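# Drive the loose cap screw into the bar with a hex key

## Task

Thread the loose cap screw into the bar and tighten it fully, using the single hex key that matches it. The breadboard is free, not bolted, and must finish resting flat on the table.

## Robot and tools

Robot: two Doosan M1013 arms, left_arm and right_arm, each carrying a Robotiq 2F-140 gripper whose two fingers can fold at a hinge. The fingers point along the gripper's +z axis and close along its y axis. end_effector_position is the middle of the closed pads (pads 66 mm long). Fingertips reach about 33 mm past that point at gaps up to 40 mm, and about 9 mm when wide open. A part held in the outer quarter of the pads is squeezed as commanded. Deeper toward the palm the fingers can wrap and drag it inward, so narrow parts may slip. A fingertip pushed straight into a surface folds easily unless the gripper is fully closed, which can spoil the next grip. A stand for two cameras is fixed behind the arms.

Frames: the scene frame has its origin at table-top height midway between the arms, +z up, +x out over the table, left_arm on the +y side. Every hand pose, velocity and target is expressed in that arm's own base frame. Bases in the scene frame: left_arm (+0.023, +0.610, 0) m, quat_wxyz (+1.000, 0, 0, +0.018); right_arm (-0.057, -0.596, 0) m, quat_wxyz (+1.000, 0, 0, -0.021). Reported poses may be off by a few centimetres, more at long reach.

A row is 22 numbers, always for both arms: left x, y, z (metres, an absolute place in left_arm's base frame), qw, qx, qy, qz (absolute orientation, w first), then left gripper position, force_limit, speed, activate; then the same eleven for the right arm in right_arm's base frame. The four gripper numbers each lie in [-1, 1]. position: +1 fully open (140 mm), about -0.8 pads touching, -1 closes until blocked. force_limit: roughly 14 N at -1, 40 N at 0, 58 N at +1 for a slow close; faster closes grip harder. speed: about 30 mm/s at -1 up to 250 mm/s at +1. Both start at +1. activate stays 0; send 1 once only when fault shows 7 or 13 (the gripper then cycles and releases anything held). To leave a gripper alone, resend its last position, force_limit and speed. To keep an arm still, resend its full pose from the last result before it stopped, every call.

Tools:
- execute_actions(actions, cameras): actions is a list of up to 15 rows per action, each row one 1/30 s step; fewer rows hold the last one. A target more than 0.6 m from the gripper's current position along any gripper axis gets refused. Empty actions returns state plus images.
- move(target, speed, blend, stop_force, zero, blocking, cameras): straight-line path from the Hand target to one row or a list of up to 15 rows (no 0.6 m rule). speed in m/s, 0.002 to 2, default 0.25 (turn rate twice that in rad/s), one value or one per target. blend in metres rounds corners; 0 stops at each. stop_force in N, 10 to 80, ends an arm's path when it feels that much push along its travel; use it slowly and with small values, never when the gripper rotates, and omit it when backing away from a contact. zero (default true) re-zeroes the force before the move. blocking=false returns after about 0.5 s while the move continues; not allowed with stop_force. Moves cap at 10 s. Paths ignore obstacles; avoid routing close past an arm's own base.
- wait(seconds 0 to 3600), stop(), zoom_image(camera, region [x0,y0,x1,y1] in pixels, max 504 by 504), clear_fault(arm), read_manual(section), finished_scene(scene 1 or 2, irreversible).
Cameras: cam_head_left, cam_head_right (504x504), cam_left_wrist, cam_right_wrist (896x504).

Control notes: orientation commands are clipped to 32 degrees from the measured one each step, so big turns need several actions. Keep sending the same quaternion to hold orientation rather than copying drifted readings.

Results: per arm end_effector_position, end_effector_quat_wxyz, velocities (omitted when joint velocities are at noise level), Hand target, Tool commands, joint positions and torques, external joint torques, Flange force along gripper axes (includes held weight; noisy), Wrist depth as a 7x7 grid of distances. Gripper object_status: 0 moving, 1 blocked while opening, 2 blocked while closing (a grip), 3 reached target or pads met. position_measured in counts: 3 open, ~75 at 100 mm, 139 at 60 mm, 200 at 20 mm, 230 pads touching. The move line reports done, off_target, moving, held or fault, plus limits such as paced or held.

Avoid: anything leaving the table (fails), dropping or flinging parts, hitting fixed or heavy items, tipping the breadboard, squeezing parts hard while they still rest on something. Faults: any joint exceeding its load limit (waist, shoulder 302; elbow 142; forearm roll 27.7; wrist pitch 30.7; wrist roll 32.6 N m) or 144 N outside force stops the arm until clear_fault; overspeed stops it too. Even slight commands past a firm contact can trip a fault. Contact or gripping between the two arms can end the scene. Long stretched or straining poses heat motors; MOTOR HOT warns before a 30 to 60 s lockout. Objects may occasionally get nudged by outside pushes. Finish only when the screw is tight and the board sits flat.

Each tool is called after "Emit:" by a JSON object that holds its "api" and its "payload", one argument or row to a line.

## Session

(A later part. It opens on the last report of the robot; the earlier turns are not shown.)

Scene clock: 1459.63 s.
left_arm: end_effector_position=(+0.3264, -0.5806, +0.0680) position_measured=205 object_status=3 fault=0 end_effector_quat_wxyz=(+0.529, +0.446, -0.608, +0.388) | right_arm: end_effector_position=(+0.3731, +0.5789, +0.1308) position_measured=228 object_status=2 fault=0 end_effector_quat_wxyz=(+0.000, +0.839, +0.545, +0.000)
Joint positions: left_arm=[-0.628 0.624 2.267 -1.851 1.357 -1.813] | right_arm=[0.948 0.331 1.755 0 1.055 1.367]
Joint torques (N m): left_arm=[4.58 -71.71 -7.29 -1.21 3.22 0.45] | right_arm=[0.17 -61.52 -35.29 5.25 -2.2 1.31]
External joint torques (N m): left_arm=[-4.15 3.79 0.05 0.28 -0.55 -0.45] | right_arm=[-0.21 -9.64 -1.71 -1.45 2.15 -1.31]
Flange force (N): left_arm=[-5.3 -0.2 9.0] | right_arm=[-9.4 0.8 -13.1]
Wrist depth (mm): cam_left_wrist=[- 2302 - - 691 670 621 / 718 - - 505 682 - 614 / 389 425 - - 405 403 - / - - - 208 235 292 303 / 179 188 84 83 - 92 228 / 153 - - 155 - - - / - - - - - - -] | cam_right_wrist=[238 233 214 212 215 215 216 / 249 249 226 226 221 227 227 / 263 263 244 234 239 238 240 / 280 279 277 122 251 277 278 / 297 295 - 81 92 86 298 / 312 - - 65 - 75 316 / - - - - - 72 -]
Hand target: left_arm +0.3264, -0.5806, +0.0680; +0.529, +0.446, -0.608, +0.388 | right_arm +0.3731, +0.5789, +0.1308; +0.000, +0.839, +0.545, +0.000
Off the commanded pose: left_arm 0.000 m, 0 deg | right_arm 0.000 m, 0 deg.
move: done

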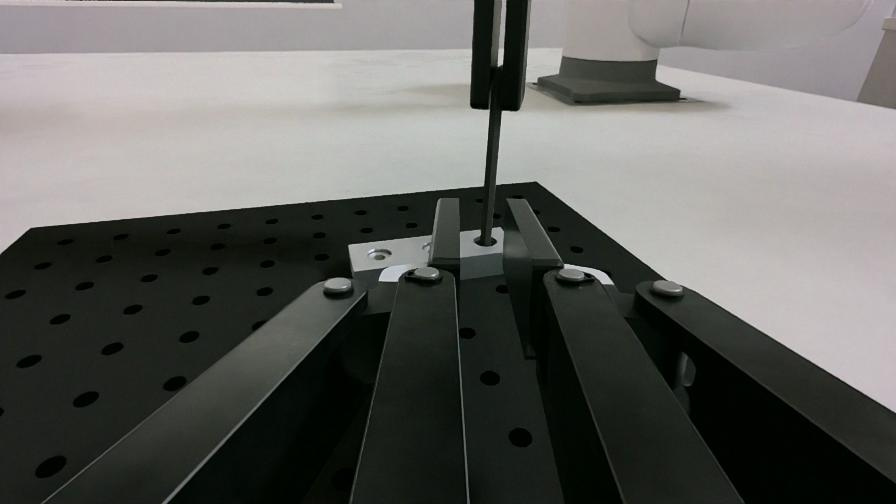

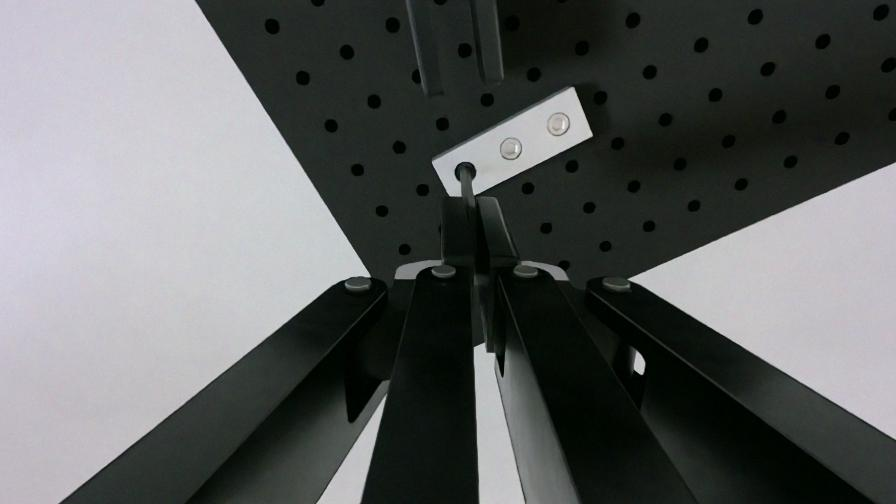

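Emit:
{"api": "move", "payload": {
  "target": [
    [0.3264,-0.5806,0.068,-0.529,-0.446,0.608,-0.388,-0.6,-1,-1,0,0.3709,0.5805,0.1308,0,0.8988,0.4384,0,-1,1,0.5,0]
  ],
  "speed": 0.15,
  "cameras": ["cam_right_wrist"]
}}

Emit:
{"api": "zoom_image", "payload": {
  "camera": "cam_right_wrist",
  "region": [445, 145, 485, 185]
}}

Emit:
{"api": "move", "payload": {
  "target": [
    [0.3264,-0.5806,0.068,-0.529,-0.446,0.608,-0.388,-0.6,-1,-1,0,0.3696,0.5819,0.1308,0,0.9336,0.3584,0,-1,1,0.5,0]
  ],
  "speed": 0.15,
  "cameras": ["cam_left_wrist","cam_right_wrist"]
}}

Emit:
{"api": "zoom_image", "payload": {
  "camera": "cam_right_wrist",
  "region": [445, 145, 485, 185]
}}

Emit:
{"api": "zoom_image", "payload": {
  "camera": "cam_left_wrist",
  "region": [400, 60, 560, 260]
}}

Scene clock: 1469.83 s.
left_arm: end_effector_position=(+0.3264, -0.5806, +0.0680) position_measured=205 object_status=3 fault=0 end_effector_quat_wxyz=(+0.529, +0.446, -0.608, +0.388) | right_arm: end_effector_position=(+0.3709, +0.5805, +0.1309) position_measured=228 object_status=2 fault=0 end_effector_quat_wxyz=(+0.000, +0.899, +0.438, +0.000)
Joint positions: left_arm=[-0.628 0.624 2.267 -1.851 1.357 -1.813] | right_arm=[0.952 0.331 1.755 0 1.055 1.615]
Joint torques (N m): left_arm=[4.19 -71.97 -7.26 -1.22 3.18 0.43] | right_arm=[-2.26 -67.19 -40.32 4.81 -2.54 2.45]
External joint torques (N m): left_arm=[-4.29 4.17 -0.04 0.28 -0.51 -0.43] | right_arm=[2.37 -3.66 3.48 -1.03 2.49 -2.45]
Flange force (N): left_arm=[-6.1 -0.4 9.5] | right_arm=[-10.7 1.1 -4.1]
Wrist depth (mm): cam_left_wrist=[- - 1939 - 695 649 - / - - 653 192 664 - - / - 398 405 399 406 416 - / - 231 231 210 221 - - / 181 181 84 167 - 92 - / 153 - - 155 - - - / - - - - - - -] | cam_right_wrist=[237 214 215 213 216 216 216 / 249 247 226 224 223 227 231 / 263 263 239 234 239 244 265 / 279 280 276 121 251 283 282 / 295 292 - 81 92 92 302 / 311 - - 66 - 75 317 / - - - - - 70 -]
Hand target: left_arm +0.3264, -0.5806, +0.0680; +0.529, +0.446, -0.608, +0.388 | right_arm +0.3709, +0.5805, +0.1308; +0.000, +0.899, +0.438, +0.000
Off the commanded pose: left_arm 0.000 m, 0 deg | right_arm 0.000 m, 0 deg.
move: done

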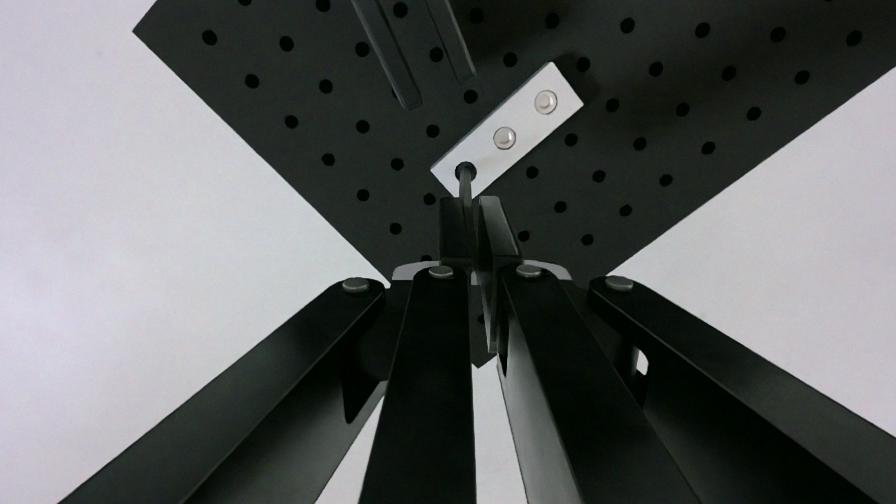

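Scaled by 12.600 from the camera's image (finer frame: 1280x720).

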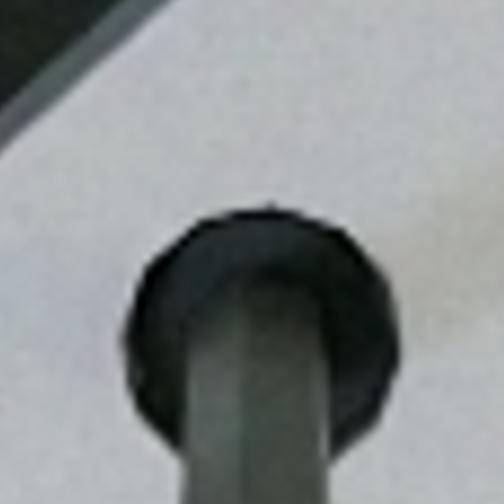

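Scene clock: 1470.77 s.
left_arm: end_effector_position=(+0.3264, -0.5806, +0.0680) position_measured=205 object_status=3 fault=0 end_effector_quat_wxyz=(+0.529, +0.446, -0.608, +0.388) | right_arm: end_effector_position=(+0.3696, +0.5819, +0.1308) position_measured=228 object_status=2 fault=0 end_effector_quat_wxyz=(+0.000, +0.934, +0.358, +0.000)
Joint positions: left_arm=[-0.628 0.624 2.267 -1.851 1.357 -1.813] | right_arm=[0.955 0.332 1.754 0 1.056 1.793]
Joint torques (N m): left_arm=[4.52 -71.71 -7.35 -1.22 3.21 0.42] | right_arm=[-4.45 -59.89 -33.84 4.39 -1.9 3.02]
External joint torques (N m): left_arm=[-4.75 3.9 0.02 0.27 -0.53 -0.42] | right_arm=[4.44 -10.87 -3.11 -0.61 1.84 -3.02]
Flange force (N): left_arm=[-5.4 0.2 10.2] | right_arm=[-8.3 0.2 -14.8]
Wrist depth (mm): cam_left_wrist=[- 2631 2079 - 689 661 621 / 505 626 722 192 691 - 664 / 391 391 - - - - - / 205 231 232 210 109 259 310 / 188 181 84 168 - 94 - / 153 - - 154 - - - / - - - - - - -] | cam_right_wrist=[237 217 213 212 215 216 219 / 245 226 229 222 224 227 252 / 261 262 240 227 240 263 266 / 278 280 277 121 252 282 283 / 295 293 - 81 92 86 301 / 310 - - 66 - 75 316 / - - - - - 70 -]
Hand target: left_arm +0.3264, -0.5806, +0.0680; +0.529, +0.446, -0.608, +0.388 | right_arm +0.3696, +0.5819, +0.1308; +0.000, +0.934, +0.358, +0.000
Off the commanded pose: left_arm 0.000 m, 0 deg | right_arm 0.000 m, 0 deg.
move: done

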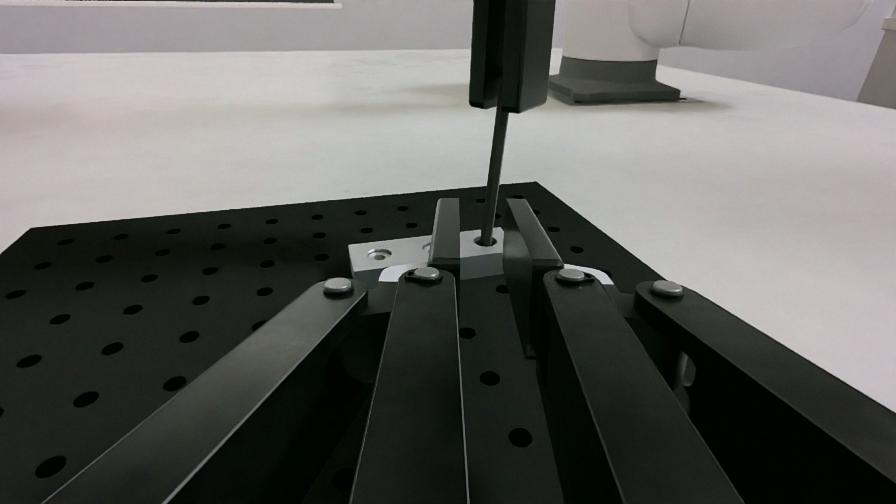

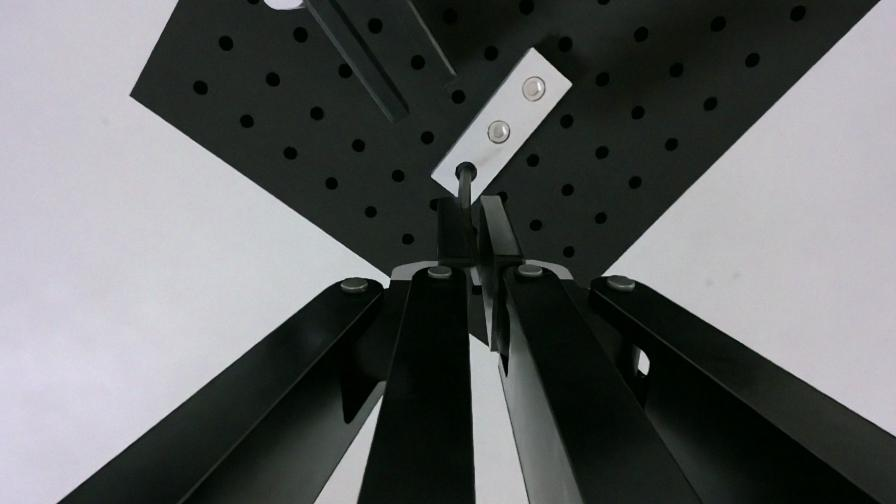

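Scaled by 12.600 from the camera's image (finer frame: 1280x720).

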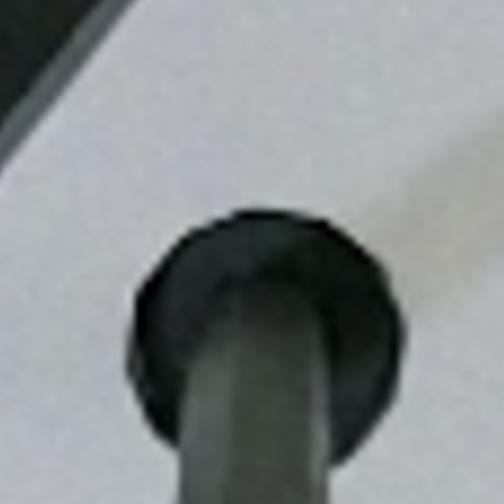

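Scaled by 2.520 from the camera's image (finer frame: 1280x720).

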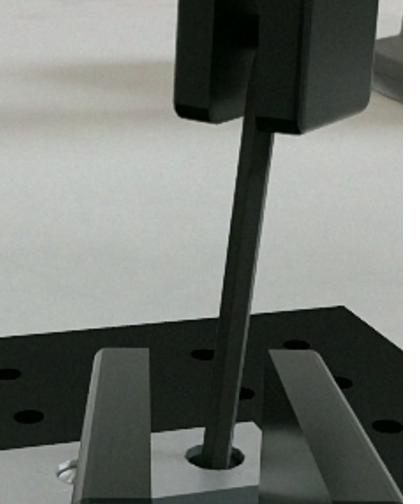

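Emit:
{"api": "move", "payload": {
  "target": [
    [0.3264,-0.5806,0.068,-0.529,-0.446,0.608,-0.388,-0.6,-1,-1,0,0.3731,0.5789,0.1308,0,0.8387,0.5446,0,-1,1,0.5,0],
    [0.3264,-0.5806,0.068,-0.529,-0.446,0.608,-0.388,-0.6,-1,-1,0,0.3756,0.5779,0.1310,0,0.766,0.6428,0,-1,1,0.5,0]
  ],
  "speed": 0.15,
  "blend": [0.02,0],
  "cameras": ["cam_left_wrist","cam_right_wrist"]
}}

Emit:
{"api": "zoom_image", "payload": {
  "camera": "cam_right_wrist",
  "region": [445, 145, 485, 185]
}}

Emit:
{"api": "zoom_image", "payload": {
  "camera": "cam_left_wrist",
  "region": [400, 60, 560, 260]
}}

Scene clock: 1482.13 s.
left_arm: end_effector_position=(+0.3264, -0.5806, +0.0680) position_measured=205 object_status=3 fault=0 end_effector_quat_wxyz=(+0.529, +0.446, -0.608, +0.388) | right_arm: end_effector_position=(+0.3756, +0.5779, +0.1310) position_measured=228 object_status=2 fault=0 end_effector_quat_wxyz=(+0.000, +0.766, +0.643, +0.000)
Joint positions: left_arm=[-0.628 0.624 2.267 -1.851 1.357 -1.813] | right_arm=[0.944 0.332 1.754 0 1.056 1.119]
Joint torques (N m): left_arm=[4.29 -71.77 -7.41 -1.22 3.23 0.43] | right_arm=[2.3 -62.99 -35.03 4.8 -0.93 -0.92]
External joint torques (N m): left_arm=[-4.53 3.99 0.1 0.27 -0.55 -0.43] | right_arm=[-2.2 -7.55 -1.73 -1.01 0.88 0.92]
Flange force (N): left_arm=[-5.6 0.1 9.8] | right_arm=[-7.1 -1.0 -9.2]
Wrist depth (mm): cam_left_wrist=[- 2063 - - 706 651 594 / - 649 582 186 688 - 578 / - - - 387 - - - / - 230 - 136 222 - 291 / 180 180 84 83 - 93 - / - - - - - - - / - - - - - - -] | cam_right_wrist=[237 238 215 212 213 216 217 / 250 249 228 226 225 227 228 / 264 264 245 234 240 240 240 / 280 277 277 121 252 255 255 / 297 293 83 81 92 93 300 / - - - 65 - 75 316 / - - - - - 72 -]
Hand target: left_arm +0.3264, -0.5806, +0.0680; +0.529, +0.446, -0.608, +0.388 | right_arm +0.3756, +0.5779, +0.1310; +0.000, +0.766, +0.643, +0.000
Off the commanded pose: left_arm 0.000 m, 0 deg | right_arm 0.000 m, 0 deg.
move: done

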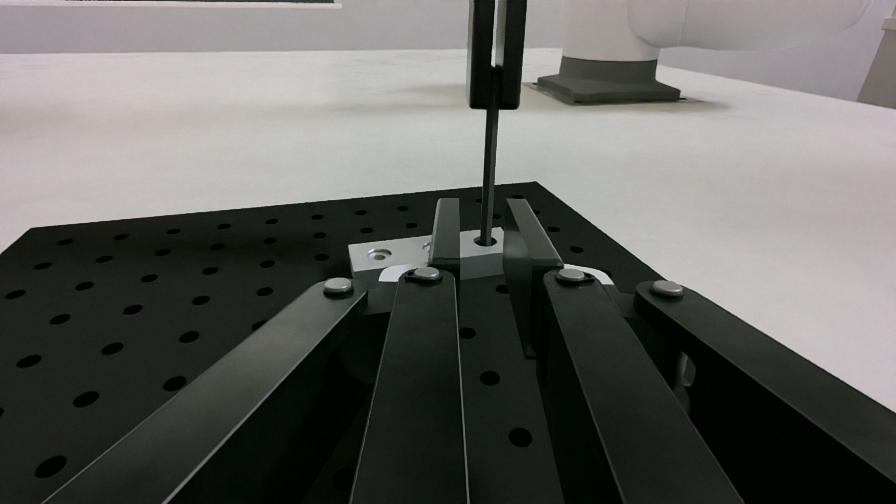

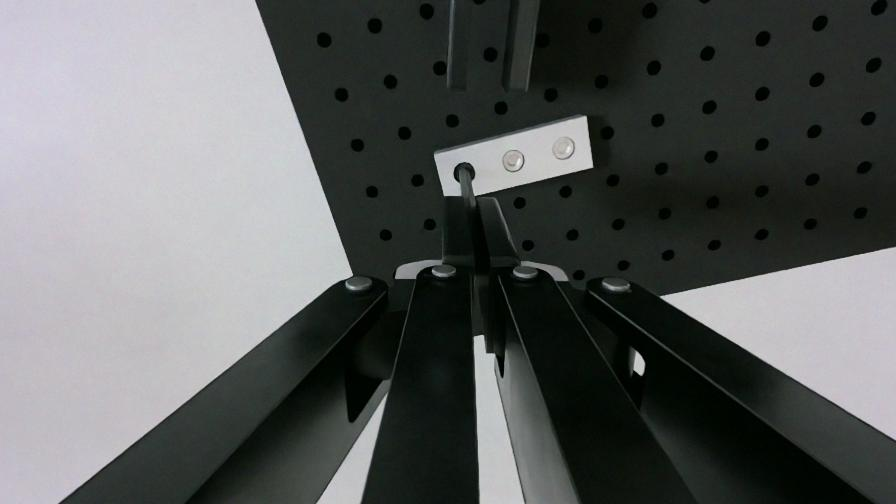

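Scaled by 12.600 from the camera's image (finer frame: 1280x720).

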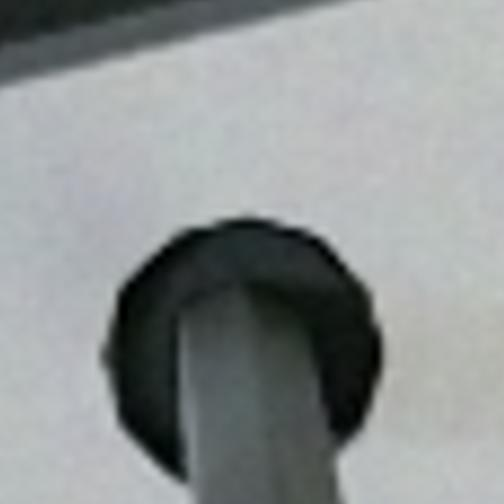

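Scaled by 2.520 from the camera's image (finer frame: 1280x720).

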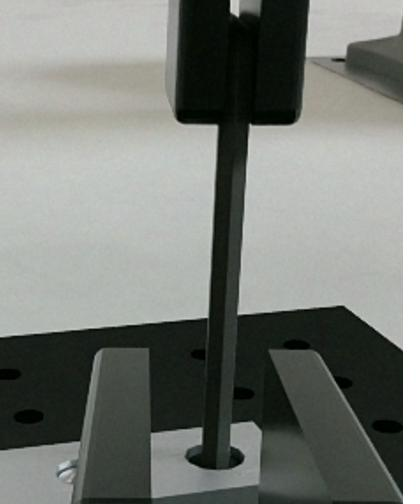

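Emit:
{"api": "move", "payload": {
  "target": [
    [0.3264,-0.5806,0.068,-0.529,-0.446,0.608,-0.388,-0.6,-1,-1,0,0.3749,0.5781,0.1310,0,0.788,0.6157,0,-1,1,0.5,0],
    [0.3264,-0.5806,0.068,-0.529,-0.446,0.608,-0.388,-0.6,-1,-1,0,0.3749,0.5781,0.1310,0,0.788,0.6157,0,-0.5,1,-1,0],
    [0.3264,-0.5806,0.068,-0.529,-0.446,0.608,-0.388,-0.6,-1,-1,0,0.3749,0.5781,0.2200,0,0.788,0.6157,0,-0.5,1,-1,0]
  ],
  "speed": [0.1,0.05,0.08],
  "cameras": ["cam_left_wrist","cam_right_wrist","cam_head_left"]
}}

Emit:
{"api": "zoom_image", "payload": {
  "camera": "cam_right_wrist",
  "region": [430, 90, 510, 170]
}}

Emit:
{"api": "zoom_image", "payload": {
  "camera": "cam_left_wrist",
  "region": [400, 60, 560, 260]
}}

Scene clock: 1492.93 s.
left_arm: end_effector_position=(+0.3264, -0.5806, +0.0680) position_measured=205 object_status=3 fault=0 end_effector_quat_wxyz=(+0.529, +0.446, -0.608, +0.388) | right_arm: end_effector_position=(+0.3749, +0.5781, +0.2200) position_measured=192 object_status=3 fault=0 end_effector_quat_wxyz=(+0.000, +0.788, +0.616, +0.000)
Joint positions: left_arm=[-0.628 0.624 2.267 -1.851 1.357 -1.813] | right_arm=[0.945 0.27 1.662 0 1.21 1.19]
Joint torques (N m): left_arm=[4.39 -71.62 -7.41 -1.18 3.18 0.47] | right_arm=[-0.47 -63.12 -39.26 4.43 -0.66 -0.03]
External joint torques (N m): left_arm=[-4.31 3.76 0.07 0.23 -0.5 -0.47] | right_arm=[0.6 -4.9 -0.54 -0.33 0.61 0.03]
Flange force (N): left_arm=[-5.2 0.0 9.4] | right_arm=[-5.4 -2.8 -4.5]
Wrist depth (mm): cam_left_wrist=[- 2063 - - 716 668 593 / 720 - 649 658 708 689 624 / - - 414 303 397 376 404 / - - - 208 236 290 310 / 179 181 84 168 - 93 - / - - - 155 - - - / - - - - - - -] | cam_right_wrist=[317 318 298 294 297 300 322 / 333 336 332 308 308 311 340 / 348 354 355 325 328 332 358 / 366 368 369 170 342 377 379 / 397 - 81 115 - 87 404 / - 66 70 414 - 74 66 / - - - - - - -]
Hand target: left_arm +0.3264, -0.5806, +0.0680; +0.529, +0.446, -0.608, +0.388 | right_arm +0.3749, +0.5781, +0.2200; +0.000, +0.788, +0.616, +0.000
Off the commanded pose: left_arm 0.000 m, 0 deg | right_arm 0.000 m, 0 deg.
move: done
Images, in order (width x height): cam_head_left 504x504, cam_left_wrist 896x504, cam_right_wrist 896x504.

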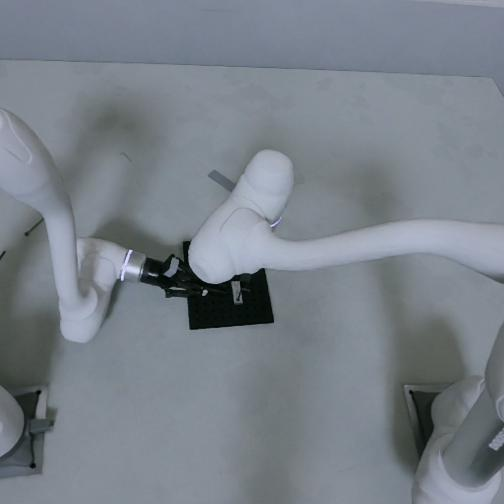

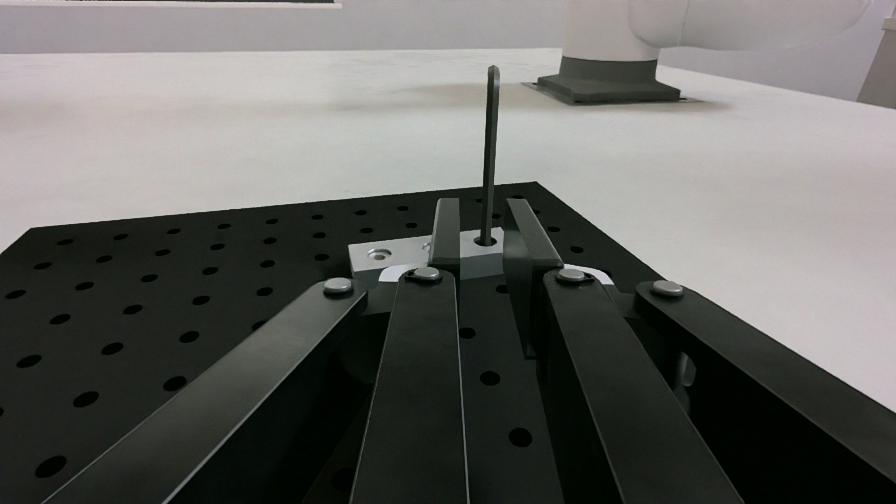

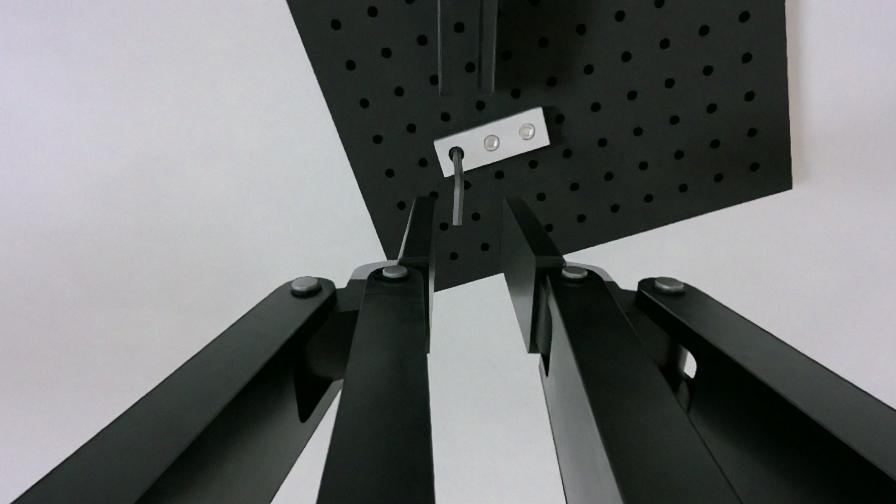

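Scaled by 6.300 from the camera's image (finer frame: 1280x720).

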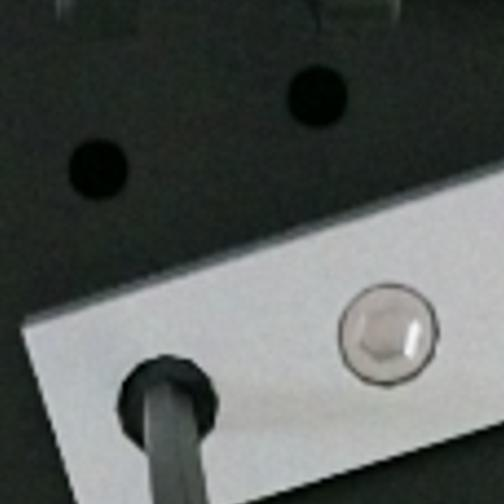

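Scaled by 2.520 from the camera's image (finer frame: 1280x720).

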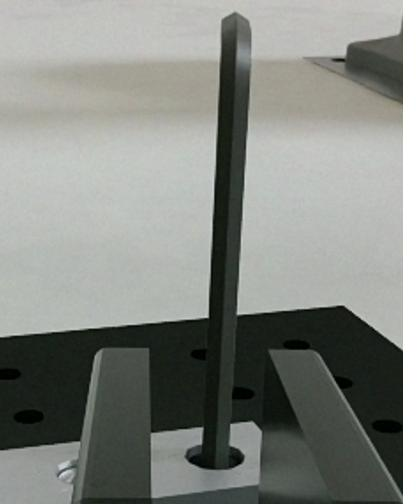

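Emit:
{"api": "finished_scene", "payload": {
  "scene": 2
}}

The scene is finished: the task was done.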